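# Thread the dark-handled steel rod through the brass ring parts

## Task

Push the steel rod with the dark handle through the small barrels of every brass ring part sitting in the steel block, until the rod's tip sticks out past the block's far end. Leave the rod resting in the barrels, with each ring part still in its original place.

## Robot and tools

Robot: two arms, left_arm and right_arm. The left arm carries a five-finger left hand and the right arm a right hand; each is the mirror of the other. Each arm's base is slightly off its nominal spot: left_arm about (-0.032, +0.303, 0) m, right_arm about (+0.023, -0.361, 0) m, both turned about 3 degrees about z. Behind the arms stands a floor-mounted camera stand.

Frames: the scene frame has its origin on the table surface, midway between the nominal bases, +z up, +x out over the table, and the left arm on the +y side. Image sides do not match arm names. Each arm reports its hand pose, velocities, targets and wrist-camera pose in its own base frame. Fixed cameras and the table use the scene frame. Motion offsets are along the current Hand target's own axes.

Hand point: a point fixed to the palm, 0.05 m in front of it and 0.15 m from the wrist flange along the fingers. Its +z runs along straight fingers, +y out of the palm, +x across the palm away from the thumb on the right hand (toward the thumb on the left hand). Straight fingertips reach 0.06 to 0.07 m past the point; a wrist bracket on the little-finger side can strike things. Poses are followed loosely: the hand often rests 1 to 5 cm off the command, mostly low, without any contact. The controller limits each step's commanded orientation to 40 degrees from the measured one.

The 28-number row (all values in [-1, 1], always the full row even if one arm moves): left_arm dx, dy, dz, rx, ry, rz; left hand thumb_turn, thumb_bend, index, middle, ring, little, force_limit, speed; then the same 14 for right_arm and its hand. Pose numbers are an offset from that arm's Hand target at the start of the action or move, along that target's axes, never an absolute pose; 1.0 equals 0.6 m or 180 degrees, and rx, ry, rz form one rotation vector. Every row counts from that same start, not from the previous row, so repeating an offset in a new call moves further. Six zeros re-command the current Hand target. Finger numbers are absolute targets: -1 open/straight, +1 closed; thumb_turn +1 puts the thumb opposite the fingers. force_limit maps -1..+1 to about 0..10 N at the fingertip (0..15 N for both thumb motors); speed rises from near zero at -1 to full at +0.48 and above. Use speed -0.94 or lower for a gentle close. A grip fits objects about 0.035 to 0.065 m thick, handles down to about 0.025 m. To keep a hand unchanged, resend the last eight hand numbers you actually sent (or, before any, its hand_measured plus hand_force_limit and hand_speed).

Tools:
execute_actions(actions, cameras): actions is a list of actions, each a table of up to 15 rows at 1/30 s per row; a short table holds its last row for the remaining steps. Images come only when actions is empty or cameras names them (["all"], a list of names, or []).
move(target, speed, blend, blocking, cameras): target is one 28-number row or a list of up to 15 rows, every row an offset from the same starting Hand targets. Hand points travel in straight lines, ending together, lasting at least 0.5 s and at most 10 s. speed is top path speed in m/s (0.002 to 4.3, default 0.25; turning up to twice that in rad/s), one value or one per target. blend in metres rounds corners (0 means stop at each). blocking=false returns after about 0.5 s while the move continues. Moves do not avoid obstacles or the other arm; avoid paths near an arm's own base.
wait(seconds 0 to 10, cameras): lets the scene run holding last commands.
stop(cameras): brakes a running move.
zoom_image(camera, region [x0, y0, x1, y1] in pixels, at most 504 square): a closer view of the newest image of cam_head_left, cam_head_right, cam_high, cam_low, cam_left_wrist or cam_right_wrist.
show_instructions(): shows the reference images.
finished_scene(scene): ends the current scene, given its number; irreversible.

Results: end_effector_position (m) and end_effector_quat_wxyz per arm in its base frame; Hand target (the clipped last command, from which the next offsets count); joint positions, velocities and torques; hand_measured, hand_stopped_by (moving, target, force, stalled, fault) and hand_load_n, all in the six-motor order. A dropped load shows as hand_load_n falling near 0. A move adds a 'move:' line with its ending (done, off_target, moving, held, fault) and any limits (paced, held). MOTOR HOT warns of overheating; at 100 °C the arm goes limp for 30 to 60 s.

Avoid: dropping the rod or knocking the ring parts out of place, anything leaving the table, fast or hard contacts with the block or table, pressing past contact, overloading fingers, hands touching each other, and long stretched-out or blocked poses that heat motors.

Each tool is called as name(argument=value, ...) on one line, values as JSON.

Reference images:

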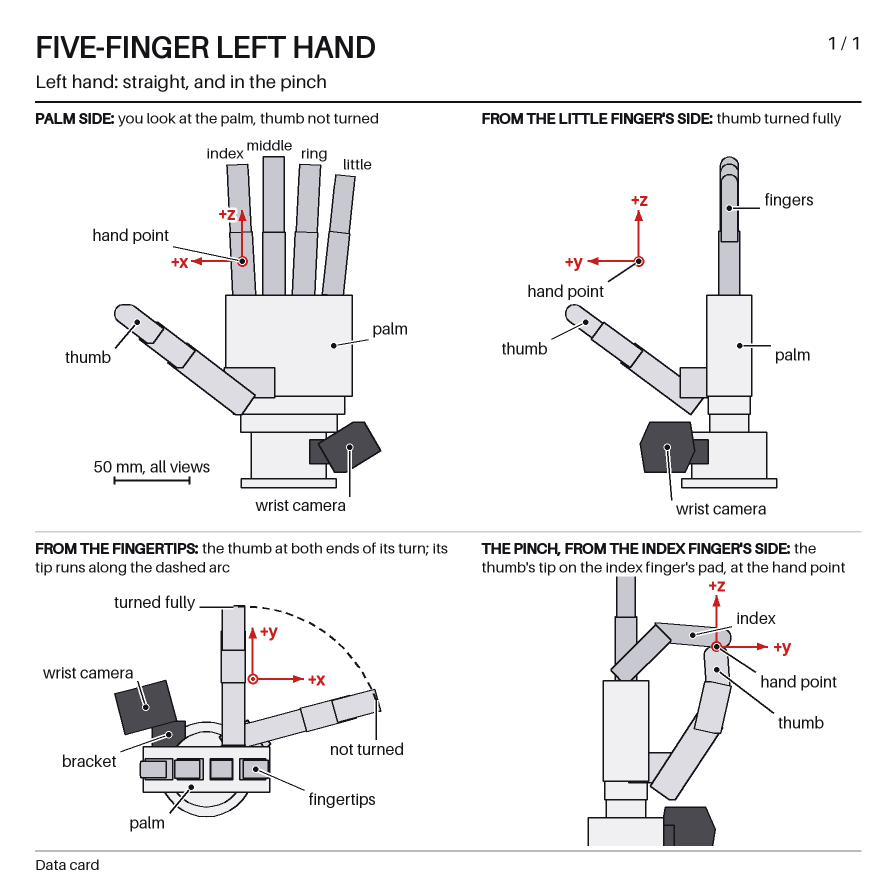

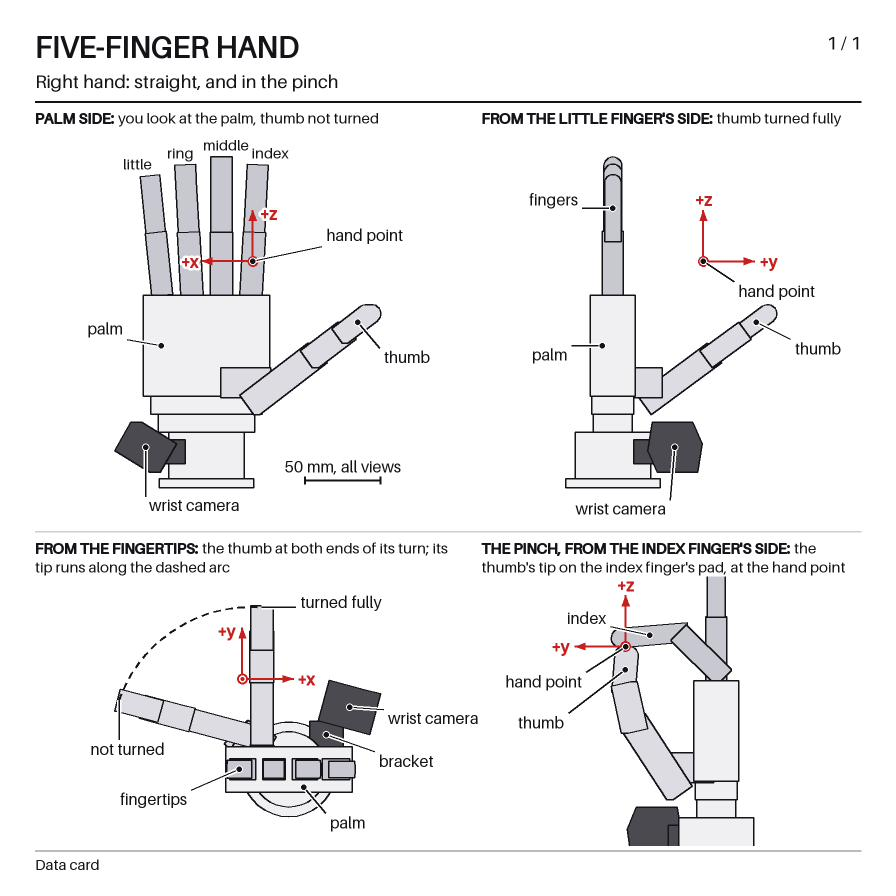

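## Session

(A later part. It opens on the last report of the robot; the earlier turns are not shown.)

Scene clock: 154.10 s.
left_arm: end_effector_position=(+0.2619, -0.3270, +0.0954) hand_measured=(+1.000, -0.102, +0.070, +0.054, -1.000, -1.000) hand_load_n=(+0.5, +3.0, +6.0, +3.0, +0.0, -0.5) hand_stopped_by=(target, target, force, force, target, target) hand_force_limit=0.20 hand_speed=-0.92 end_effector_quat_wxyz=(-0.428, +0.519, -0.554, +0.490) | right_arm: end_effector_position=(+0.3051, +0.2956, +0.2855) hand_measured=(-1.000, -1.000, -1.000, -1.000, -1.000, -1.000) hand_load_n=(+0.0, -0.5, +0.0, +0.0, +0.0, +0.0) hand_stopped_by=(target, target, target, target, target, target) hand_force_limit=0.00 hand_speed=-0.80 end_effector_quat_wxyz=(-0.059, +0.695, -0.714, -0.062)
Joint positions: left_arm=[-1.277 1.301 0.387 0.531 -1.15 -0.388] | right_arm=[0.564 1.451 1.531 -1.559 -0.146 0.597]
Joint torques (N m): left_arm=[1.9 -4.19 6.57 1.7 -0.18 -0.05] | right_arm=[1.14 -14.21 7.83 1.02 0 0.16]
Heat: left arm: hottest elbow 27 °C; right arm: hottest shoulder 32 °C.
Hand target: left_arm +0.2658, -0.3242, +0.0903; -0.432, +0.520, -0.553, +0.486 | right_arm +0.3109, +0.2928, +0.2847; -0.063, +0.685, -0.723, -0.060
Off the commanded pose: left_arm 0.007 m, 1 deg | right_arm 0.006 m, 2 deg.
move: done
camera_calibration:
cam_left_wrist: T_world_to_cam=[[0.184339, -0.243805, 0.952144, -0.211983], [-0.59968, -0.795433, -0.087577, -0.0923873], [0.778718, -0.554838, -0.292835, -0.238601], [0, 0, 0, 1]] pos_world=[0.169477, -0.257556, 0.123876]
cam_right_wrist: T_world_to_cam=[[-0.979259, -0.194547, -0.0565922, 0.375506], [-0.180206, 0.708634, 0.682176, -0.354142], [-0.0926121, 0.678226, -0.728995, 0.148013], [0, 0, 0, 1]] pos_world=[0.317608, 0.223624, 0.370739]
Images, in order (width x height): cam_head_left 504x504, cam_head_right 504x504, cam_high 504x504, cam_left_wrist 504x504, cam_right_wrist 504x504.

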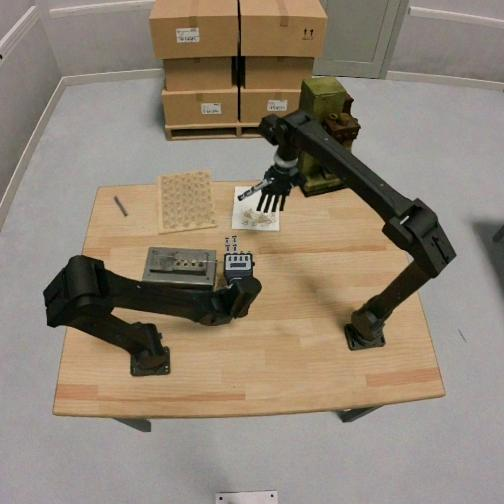

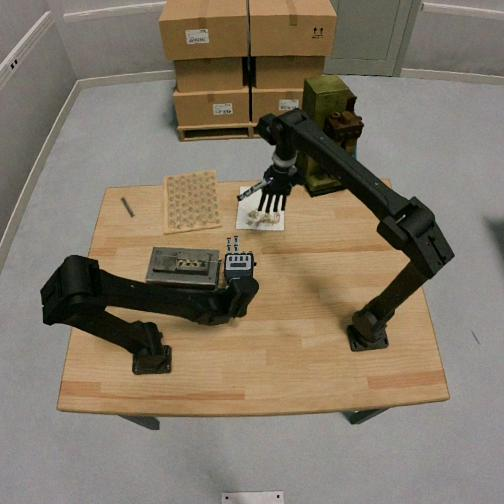

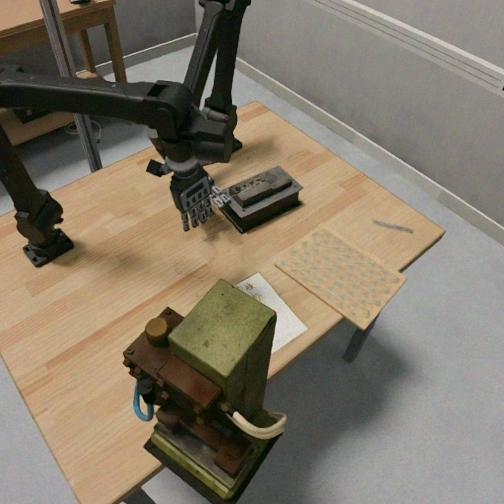

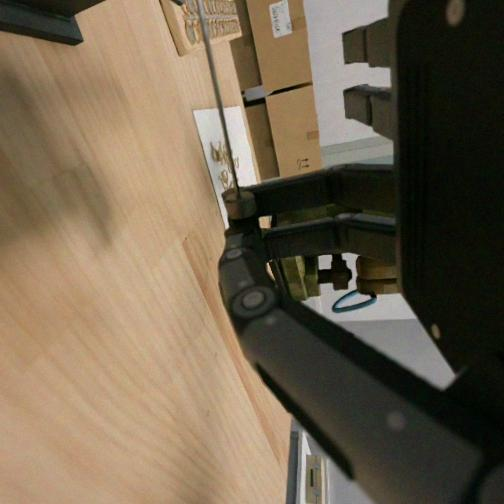

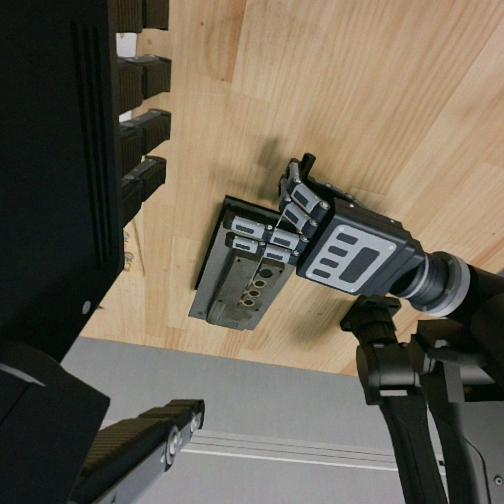

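move(target=[0.00228,-0.02375,-0.00302,0.00726,0.0029,-0.01739,1,-0.1,0.34,0.4,-1,-1,0.2,-0.92,0,0,0,0,0,0,-1,-1,-1,-1,-1,-1,0,-0.8], speed=0.04, cameras=["cam_head_left","cam_head_right","cam_high","cam_left_wrist","cam_right_wrist"])

zoom_image(camera="cam_right_wrist", region=[236, 266, 260, 290])

zoom_image(camera="cam_head_left", region=[178, 255, 203, 275])

zoom_image(camera="cam_head_right", region=[182, 255, 207, 275])

Scene clock: 156.20 s.
left_arm: end_effector_position=(+0.2620, -0.3272, +0.0993) hand_measured=(+1.000, -0.102, +0.070, +0.054, -1.000, -1.000) hand_load_n=(+1.0, +3.5, +6.0, +2.5, +0.0, +0.0) hand_stopped_by=(target, target, force, force, target, target) hand_force_limit=0.20 hand_speed=-0.92 end_effector_quat_wxyz=(-0.423, +0.524, -0.544, +0.501) | right_arm: end_effector_position=(+0.3051, +0.2956, +0.2855) hand_measured=(-1.000, -1.000, -1.000, -1.000, -1.000, -1.000) hand_load_n=(+0.0, +0.0, +0.0, +0.0, +0.0, +0.0) hand_stopped_by=(target, target, target, target, target, target) hand_force_limit=0.00 hand_speed=-0.80 end_effector_quat_wxyz=(-0.059, +0.695, -0.714, -0.062)
Joint positions: left_arm=[-1.277 1.297 0.377 0.57 -1.15 -0.388] | right_arm=[0.564 1.451 1.531 -1.559 -0.146 0.597]
Joint torques (N m): left_arm=[1.9 -5.95 6.52 1.62 -0.15 -0.03] | right_arm=[1.03 -14.15 7.82 1.07 0.02 0.18]
Heat: left arm: hottest elbow 27 °C; right arm: hottest shoulder 32 °C.
Hand target: left_arm +0.2661, -0.3251, +0.1045; -0.422, +0.528, -0.535, +0.506 | right_arm +0.3109, +0.2928, +0.2847; -0.063, +0.685, -0.723, -0.060
Off the commanded pose: left_arm 0.007 m, 1 deg | right_arm 0.006 m, 2 deg.
move: done
camera_calibration:
cam_left_wrist: T_world_to_cam=[[0.175295, -0.214481, 0.960869, -0.204656], [-0.599013, -0.797778, -0.0687962, -0.0949537], [0.781316, -0.563514, -0.268324, -0.243667], [0, 0, 0, 1]] pos_world=[0.169378, -0.256957, 0.124733]
cam_right_wrist: T_world_to_cam=[[-0.979259, -0.194547, -0.0565922, 0.375506], [-0.180206, 0.708634, 0.682176, -0.354142], [-0.0926121, 0.678226, -0.728995, 0.148013], [0, 0, 0, 1]] pos_world=[0.317608, 0.223624, 0.370739]
Images, in order (width x height): cam_head_left 504x504, cam_head_right 504x504, cam_high 504x504, cam_left_wrist 504x504, cam_right_wrist 504x504.

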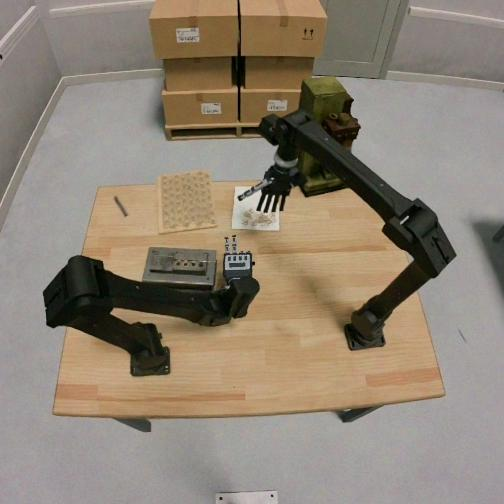

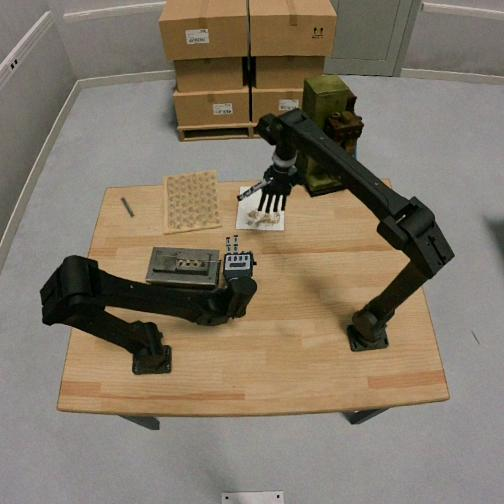

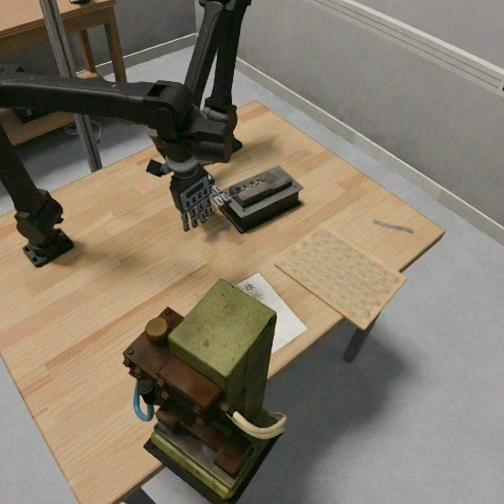

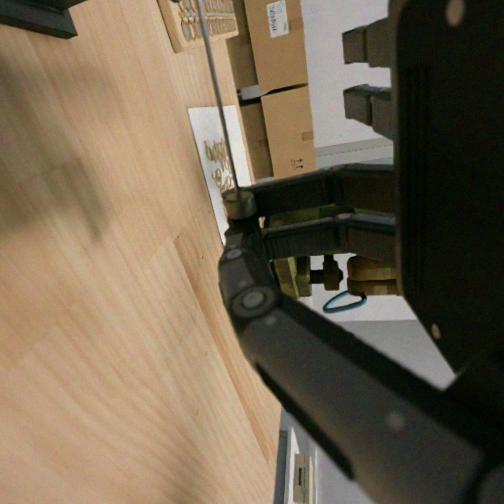

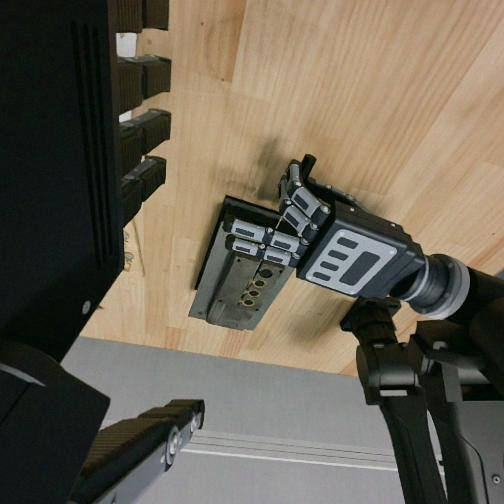

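Scaled by 21.000 from the camera's 504x504 image, which has a finer 720x720 frame.

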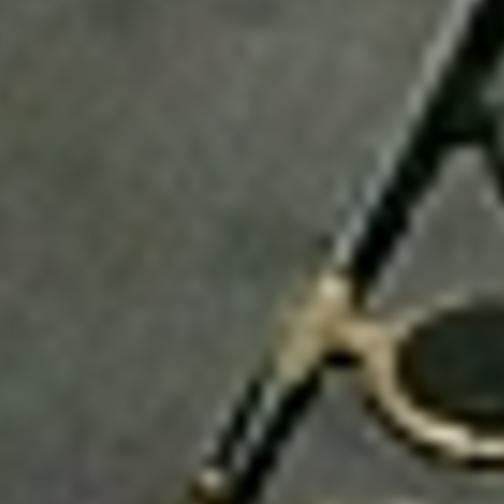

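Scaled by 20.160 from the camera's 504x504 image, which has a finer 720x720 frame.

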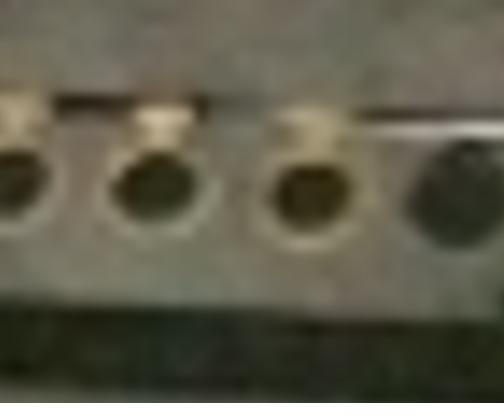

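Scaled by 20.160 from the camera's 504x504 image, which has a finer 720x720 frame.

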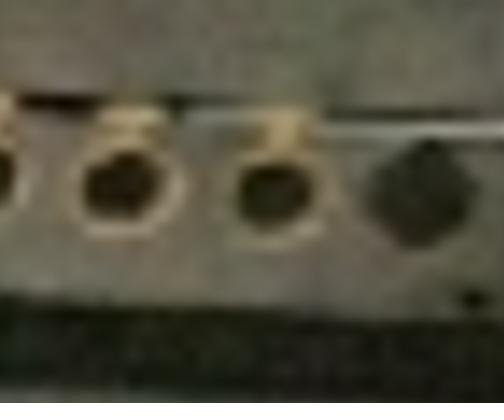

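zoom_image(camera="cam_head_left", region=[184, 256, 200, 268])

zoom_image(camera="cam_head_right", region=[186, 256, 202, 268])

zoom_image(camera="cam_right_wrist", region=[240, 278, 254, 292])

zoom_image(camera="cam_high", region=[238, 178, 258, 194])

Scaled by 31.500 from the camera's 504x504 image, which has a finer 720x720 frame.

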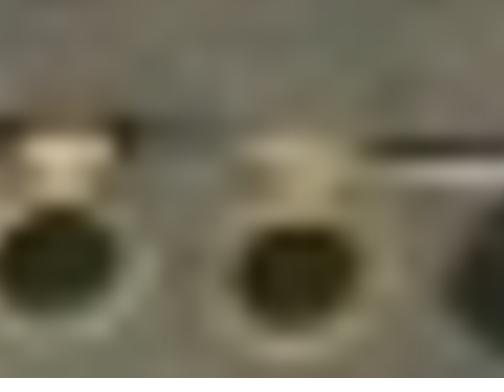

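Scaled by 31.500 from the camera's 504x504 image, which has a finer 720x720 frame.

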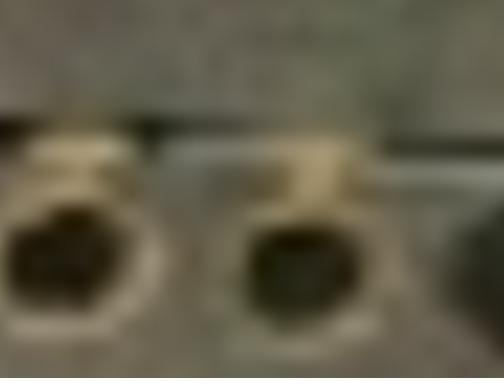

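Scaled by 36.000 from the camera's 504x504 image, which has a finer 720x720 frame.

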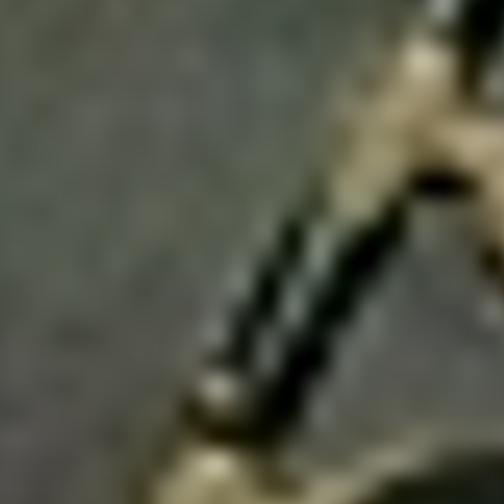

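Scaled by 25.200 from the camera's 504x504 image, which has a finer 720x720 frame.

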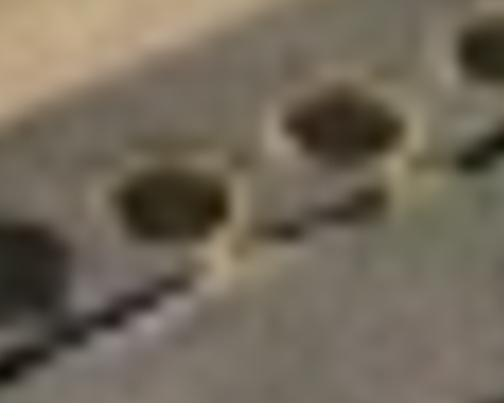

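move(target=[-0.01337,-0.00117,0.00037,0,0,0,1,-0.1,0.34,0.4,-1,-1,0.2,-0.92,0,0,0,0,0,0,-1,-1,-1,-1,-1,-1,0,-0.8], speed=0.03, cameras=["cam_head_left","cam_head_right","cam_high","cam_left_wrist","cam_right_wrist"])

zoom_image(camera="cam_right_wrist", region=[238, 272, 256, 290])

zoom_image(camera="cam_head_left", region=[178, 255, 203, 275])

zoom_image(camera="cam_head_right", region=[182, 255, 207, 275])

zoom_image(camera="cam_high", region=[238, 178, 258, 194])

Scene clock: 158.13 s.
left_arm: end_effector_position=(+0.2628, -0.3203, +0.0999) hand_measured=(+1.000, -0.102, +0.070, +0.054, -1.000, -1.000) hand_load_n=(+1.0, +3.0, +6.0, +2.5, +0.0, +0.0) hand_stopped_by=(target, target, force, force, target, target) hand_force_limit=0.20 hand_speed=-0.92 end_effector_quat_wxyz=(-0.421, +0.524, -0.543, +0.503) | right_arm: end_effector_position=(+0.3051, +0.2956, +0.2855) hand_measured=(-1.000, -1.000, -1.000, -1.000, -1.000, -1.000) hand_load_n=(+0.0, +0.0, +0.0, +0.0, +0.0, +0.0) hand_stopped_by=(target, target, target, target, target, target) hand_force_limit=0.00 hand_speed=-0.80 end_effector_quat_wxyz=(-0.059, +0.695, -0.714, -0.062)
Joint positions: left_arm=[-1.266 1.276 0.359 0.577 -1.138 -0.382] | right_arm=[0.564 1.451 1.531 -1.559 -0.146 0.597]
Joint torques (N m): left_arm=[2.08 -5.54 6.48 1.7 -0.11 -0.01] | right_arm=[1.08 -13.98 7.88 1.07 0 0.17]
Heat: left arm: hottest elbow 27 °C; right arm: hottest shoulder 32 °C.
Hand target: left_arm +0.2672, -0.3171, +0.1046; -0.422, +0.528, -0.535, +0.507 | right_arm +0.3109, +0.2928, +0.2847; -0.063, +0.685, -0.723, -0.060
Off the commanded pose: left_arm 0.007 m, 1 deg | right_arm 0.006 m, 2 deg.
move: done
camera_calibration:
cam_left_wrist: T_world_to_cam=[[0.175278, -0.209809, 0.961903, -0.202497], [-0.599682, -0.797618, -0.0647012, -0.0890663], [0.780807, -0.565496, -0.265623, -0.2409], [0, 0, 0, 1]] pos_world=[0.170178, -0.249754, 0.125032]
cam_right_wrist: T_world_to_cam=[[-0.979259, -0.194547, -0.0565922, 0.375506], [-0.180206, 0.708634, 0.682176, -0.354142], [-0.0926121, 0.678226, -0.728995, 0.148013], [0, 0, 0, 1]] pos_world=[0.317608, 0.223624, 0.370739]
Images, in order (width x height): cam_head_left 504x504, cam_head_right 504x504, cam_high 504x504, cam_left_wrist 504x504, cam_right_wrist 504x504.

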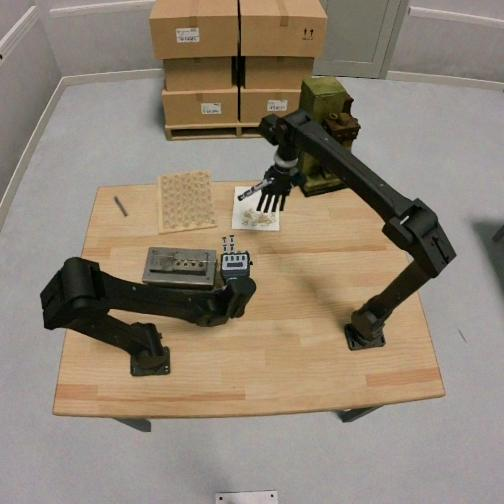

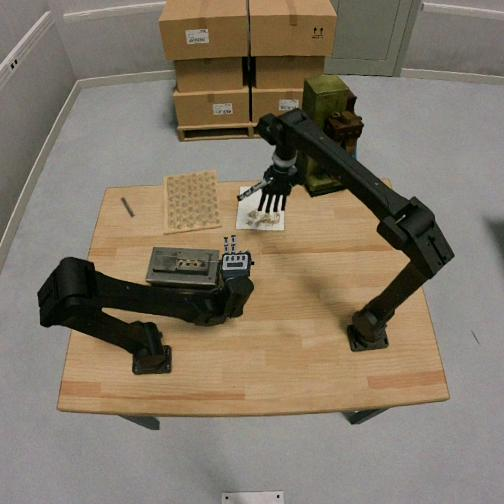

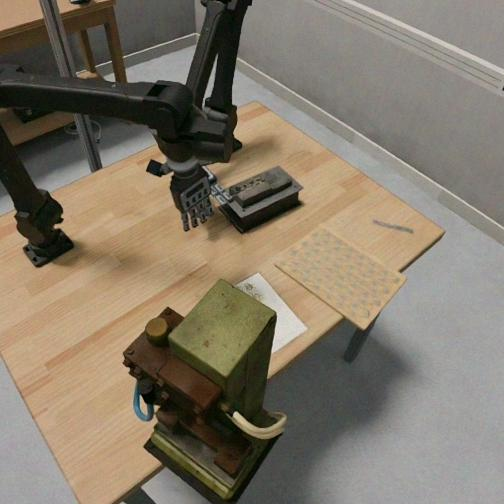

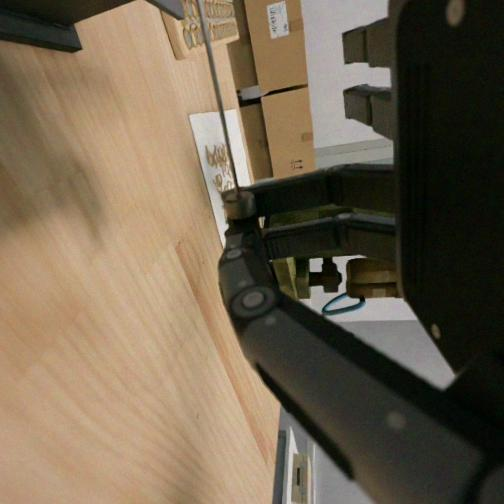

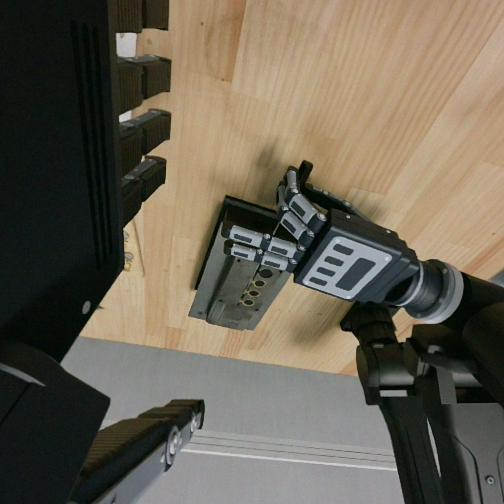

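Scaled by 28.000 from the camera's 504x504 image, which has a finer 720x720 frame.

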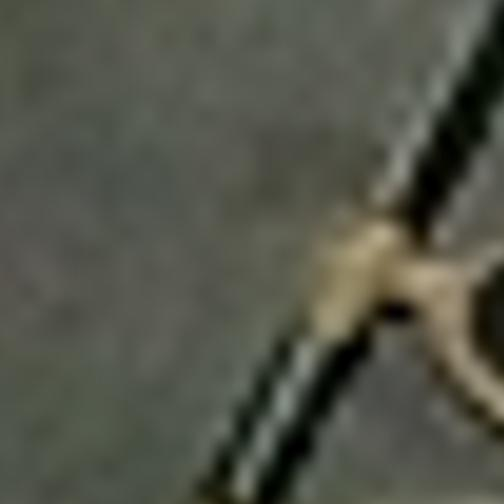

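Scaled by 20.160 from the camera's 504x504 image, which has a finer 720x720 frame.

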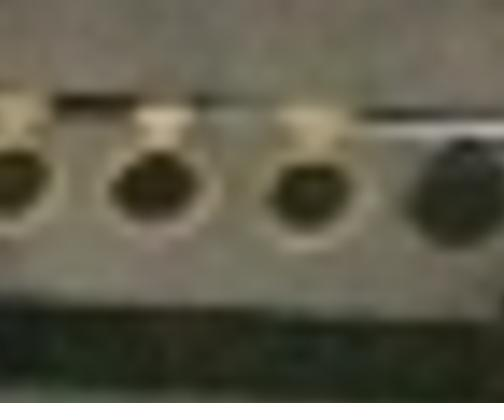

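Scaled by 20.160 from the camera's 504x504 image, which has a finer 720x720 frame.

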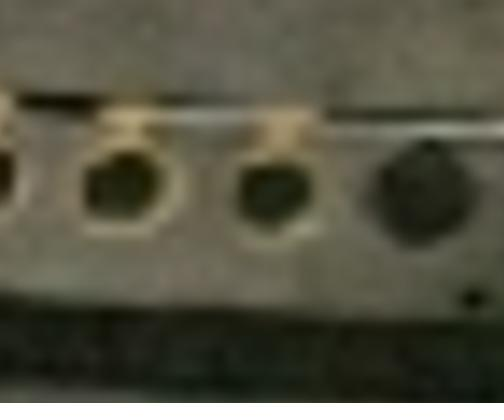

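Scaled by 25.200 from the camera's 504x504 image, which has a finer 720x720 frame.

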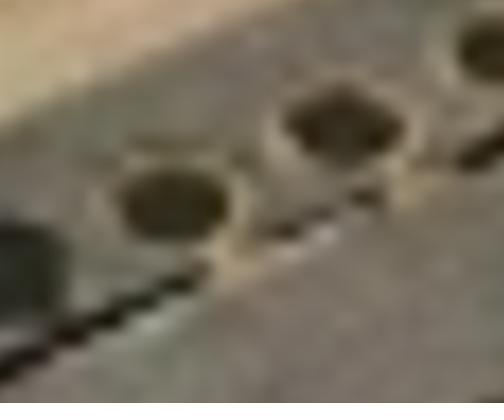

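zoom_image(camera="cam_right_wrist", region=[238, 280, 254, 296])

zoom_image(camera="cam_head_left", region=[182, 256, 198, 268])

zoom_image(camera="cam_head_right", region=[184, 256, 200, 268])

Scaled by 31.500 from the camera's 504x504 image, which has a finer 720x720 frame.

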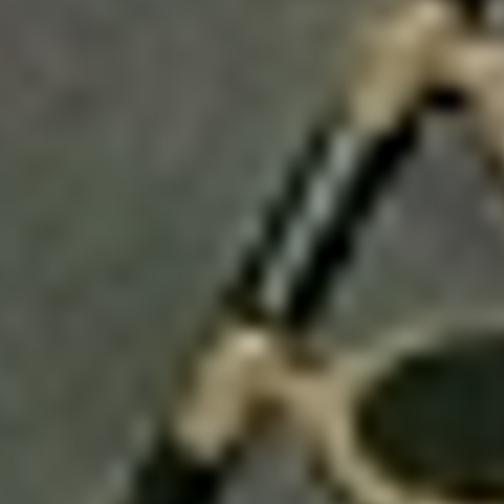

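Scaled by 31.500 from the camera's 504x504 image, which has a finer 720x720 frame.

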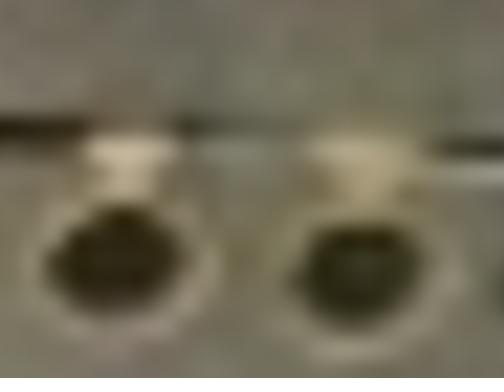

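Scaled by 31.500 from the camera's 504x504 image, which has a finer 720x720 frame.

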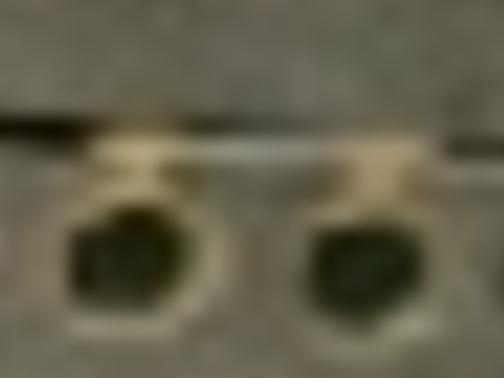

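move(target=[-0.01003,-0.00088,0.00028,0,0,0,1,-0.1,0.34,0.4,-1,-1,0.2,-0.92,0,0,0,0,0,0,-1,-1,-1,-1,-1,-1,0,-0.8], speed=0.03, cameras=["cam_head_left","cam_head_right","cam_high","cam_left_wrist","cam_right_wrist"])

zoom_image(camera="cam_right_wrist", region=[236, 280, 252, 296])

zoom_image(camera="cam_head_left", region=[178, 255, 203, 275])

zoom_image(camera="cam_high", region=[238, 178, 258, 194])

Scene clock: 159.27 s.
left_arm: end_effector_position=(+0.2634, -0.3149, +0.1003) hand_measured=(+1.000, -0.102, +0.070, +0.054, -1.000, -1.000) hand_load_n=(+1.0, +3.5, +6.5, +2.5, +0.0, +0.0) hand_stopped_by=(target, target, force, force, target, target) hand_force_limit=0.20 hand_speed=-0.92 end_effector_quat_wxyz=(-0.421, +0.524, -0.543, +0.503) | right_arm: end_effector_position=(+0.3051, +0.2956, +0.2855) hand_measured=(-1.000, -1.000, -1.000, -1.000, -1.000, -1.000) hand_load_n=(+0.0, +0.0, +0.0, +0.0, +0.0, +0.0) hand_stopped_by=(target, target, target, target, target, target) hand_force_limit=0.00 hand_speed=-0.80 end_effector_quat_wxyz=(-0.059, +0.695, -0.714, -0.062)
Joint positions: left_arm=[-1.257 1.26 0.345 0.582 -1.129 -0.375] | right_arm=[0.564 1.451 1.531 -1.559 -0.146 0.597]
Joint torques (N m): left_arm=[2.2 -5.42 6.52 1.69 -0.13 -0.01] | right_arm=[1.08 -14.39 7.79 1.07 0.01 0.17]
Heat: left arm: hottest elbow 27 °C; right arm: hottest shoulder 32 °C.
Hand target: left_arm +0.2680, -0.3112, +0.1046; -0.422, +0.528, -0.535, +0.506 | right_arm +0.3109, +0.2928, +0.2847; -0.063, +0.685, -0.723, -0.060
Off the commanded pose: left_arm 0.007 m, 1 deg | right_arm 0.006 m, 2 deg.
move: done
camera_calibration:
cam_left_wrist: T_world_to_cam=[[0.175126, -0.20903, 0.962101, -0.201562], [-0.600645, -0.796965, -0.0638201, -0.0840232], [0.780101, -0.566704, -0.265122, -0.238492], [0, 0, 0, 1]] pos_world=[0.170879, -0.244251, 0.125331]
cam_right_wrist: T_world_to_cam=[[-0.979259, -0.194547, -0.0565922, 0.375506], [-0.180206, 0.708634, 0.682176, -0.354142], [-0.0926121, 0.678226, -0.728995, 0.148013], [0, 0, 0, 1]] pos_world=[0.317608, 0.223624, 0.370739]
Images, in order (width x height): cam_head_left 504x504, cam_head_right 504x504, cam_high 504x504, cam_left_wrist 504x504, cam_right_wrist 504x504.

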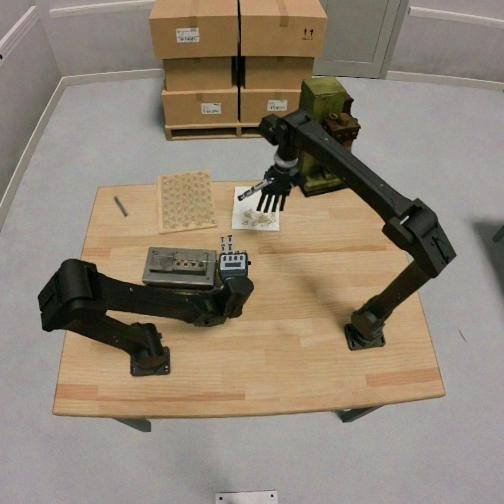

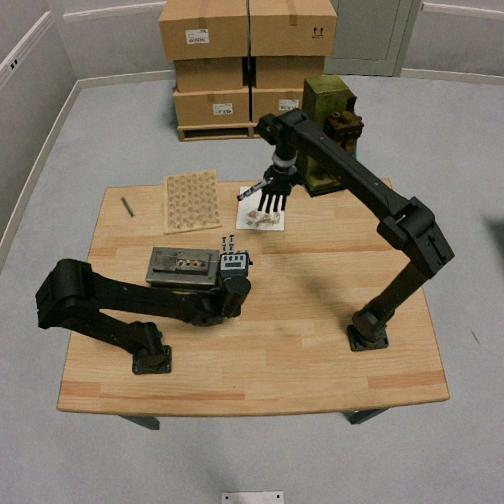

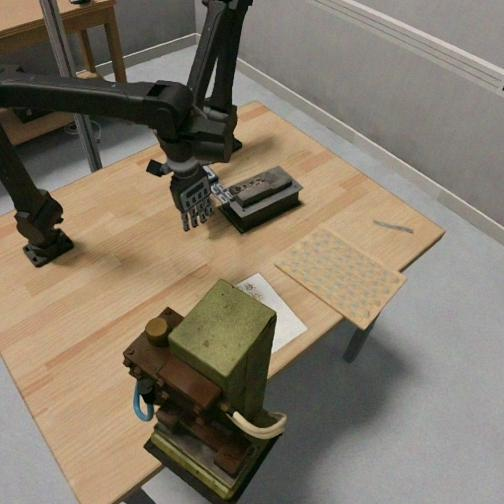

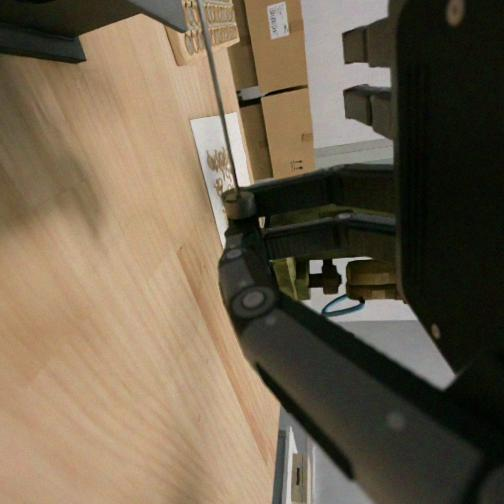

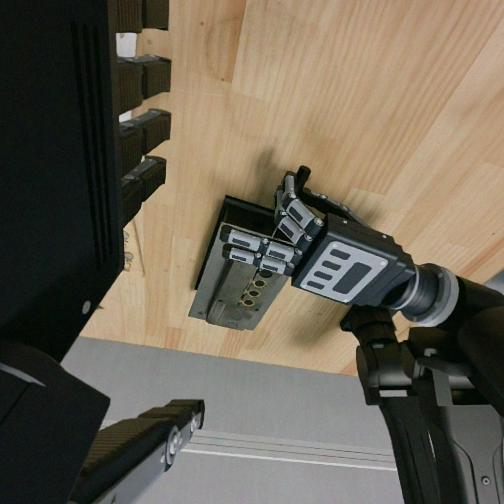

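Scaled by 31.500 from the camera's 504x504 image, which has a finer 720x720 frame.

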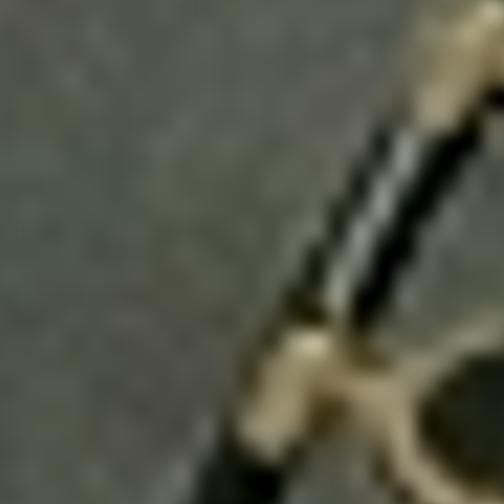

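Scaled by 20.160 from the camera's 504x504 image, which has a finer 720x720 frame.

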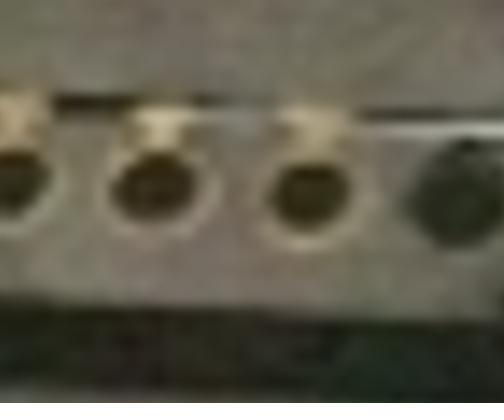

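Scaled by 25.200 from the camera's 504x504 image, which has a finer 720x720 frame.

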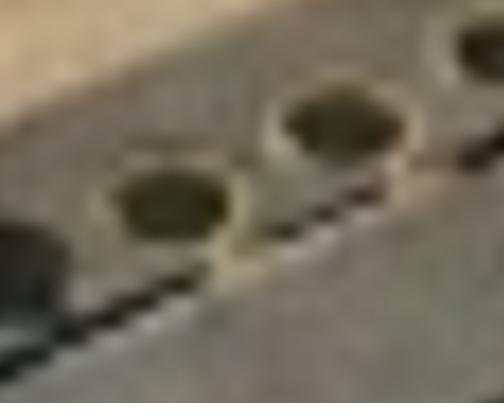

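move(target=[-0.01337,-0.00117,0.00037,0,0,0,1,-0.1,0.34,0.4,-1,-1,0.2,-0.92,0,0,0,0,0,0,-1,-1,-1,-1,-1,-1,0,-0.8], speed=0.03, cameras=["cam_head_left","cam_head_right","cam_high","cam_left_wrist","cam_right_wrist"])

zoom_image(camera="cam_right_wrist", region=[232, 284, 250, 302])

zoom_image(camera="cam_head_left", region=[172, 255, 197, 275])

zoom_image(camera="cam_high", region=[244, 174, 264, 190])

Scene clock: 160.33 s.
left_arm: end_effector_position=(+0.2645, -0.3071, +0.1005) hand_measured=(+1.000, -0.102, +0.070, +0.054, -1.000, -1.000) hand_load_n=(+1.0, +3.0, +6.5, +2.5, +0.0, +0.0) hand_stopped_by=(target, target, force, force, target, target) hand_force_limit=0.20 hand_speed=-0.92 end_effector_quat_wxyz=(-0.420, +0.525, -0.543, +0.503) | right_arm: end_effector_position=(+0.3051, +0.2956, +0.2855) hand_measured=(-1.000, -1.000, -1.000, -1.000, -1.000, -1.000) hand_load_n=(+0.0, +0.0, +0.0, +0.0, +0.0, +0.0) hand_stopped_by=(target, target, target, target, target, target) hand_force_limit=0.00 hand_speed=-0.80 end_effector_quat_wxyz=(-0.059, +0.695, -0.714, -0.062)
Joint positions: left_arm=[-1.244 1.238 0.326 0.588 -1.116 -0.366] | right_arm=[0.564 1.451 1.531 -1.559 -0.146 0.597]
Joint torques (N m): left_arm=[2.08 -5.07 6.52 1.77 -0.13 -0.01] | right_arm=[1.08 -14.27 7.79 1.03 -0.01 0.14]
Heat: left arm: hottest elbow 27 °C; right arm: hottest shoulder 32 °C.
Hand target: left_arm +0.2690, -0.3032, +0.1047; -0.422, +0.528, -0.535, +0.507 | right_arm +0.3109, +0.2928, +0.2847; -0.063, +0.685, -0.723, -0.060
Off the commanded pose: left_arm 0.007 m, 1 deg | right_arm 0.006 m, 2 deg.
move: done
camera_calibration:
cam_left_wrist: T_world_to_cam=[[0.175071, -0.208067, 0.962319, -0.200107], [-0.60079, -0.79692, -0.063006, -0.0771995], [0.780001, -0.567122, -0.264522, -0.235034], [0, 0, 0, 1]] pos_world=[0.171979, -0.23645, 0.125531]
cam_right_wrist: T_world_to_cam=[[-0.979259, -0.194547, -0.0565922, 0.375506], [-0.180206, 0.708634, 0.682176, -0.354142], [-0.0926121, 0.678226, -0.728995, 0.148013], [0, 0, 0, 1]] pos_world=[0.317608, 0.223624, 0.370739]
Images, in order (width x height): cam_head_left 504x504, cam_head_right 504x504, cam_high 504x504, cam_left_wrist 504x504, cam_right_wrist 504x504.

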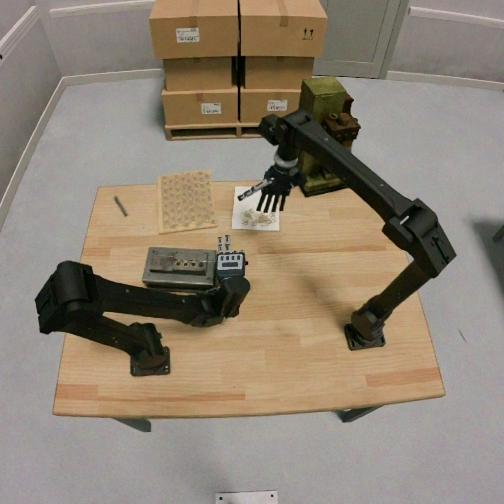

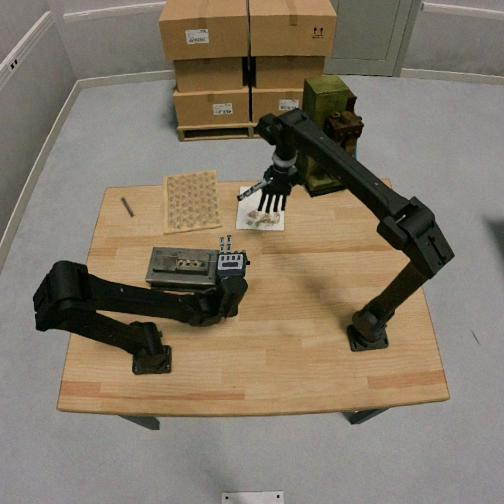

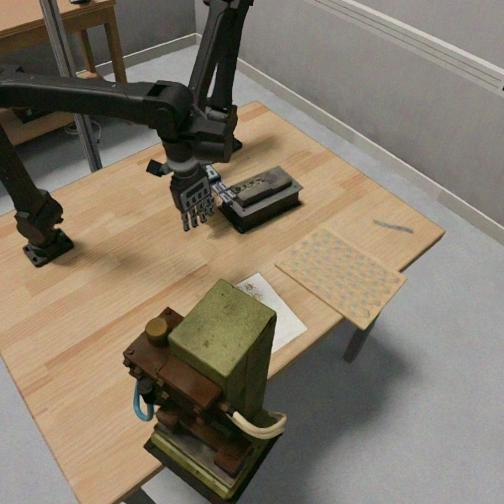

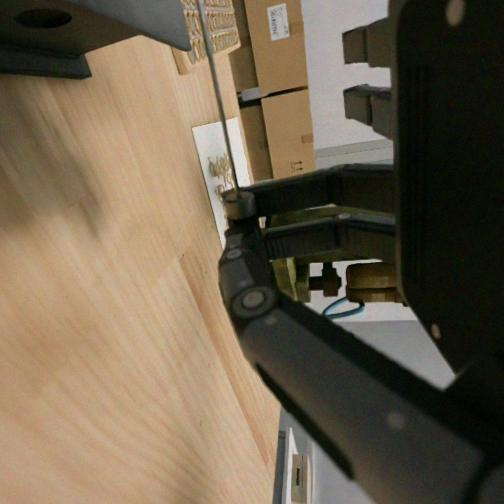

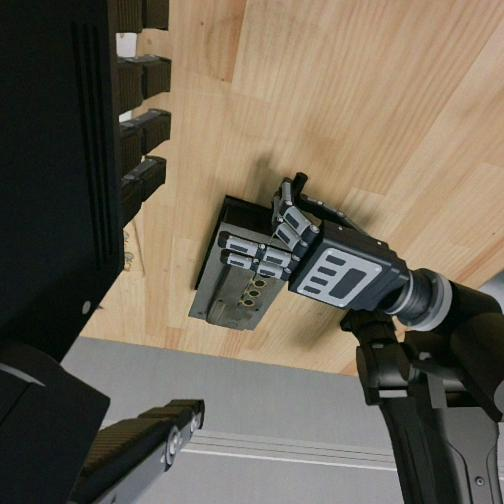

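Scaled by 28.000 from the camera's 504x504 image, which has a finer 720x720 frame.

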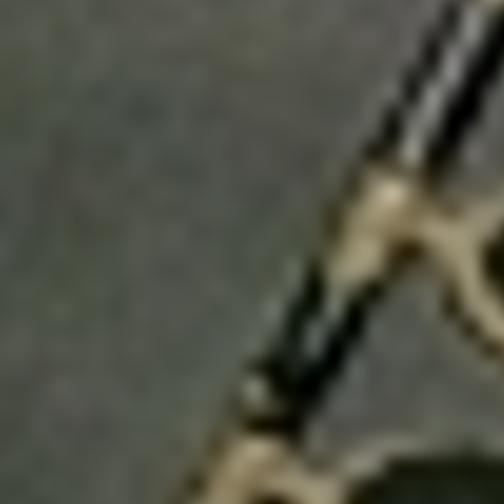

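Scaled by 20.160 from the camera's 504x504 image, which has a finer 720x720 frame.

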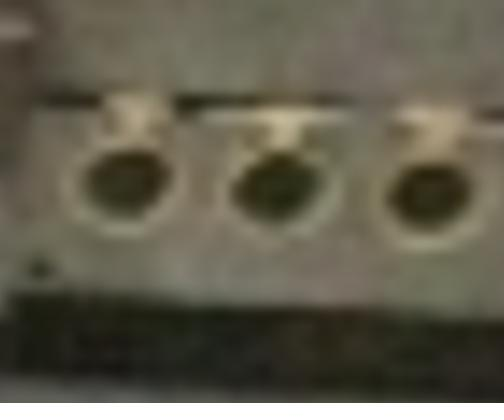

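Scaled by 25.200 from the camera's 504x504 image, which has a finer 720x720 frame.

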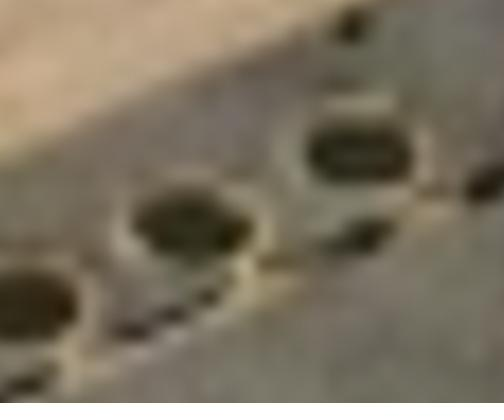

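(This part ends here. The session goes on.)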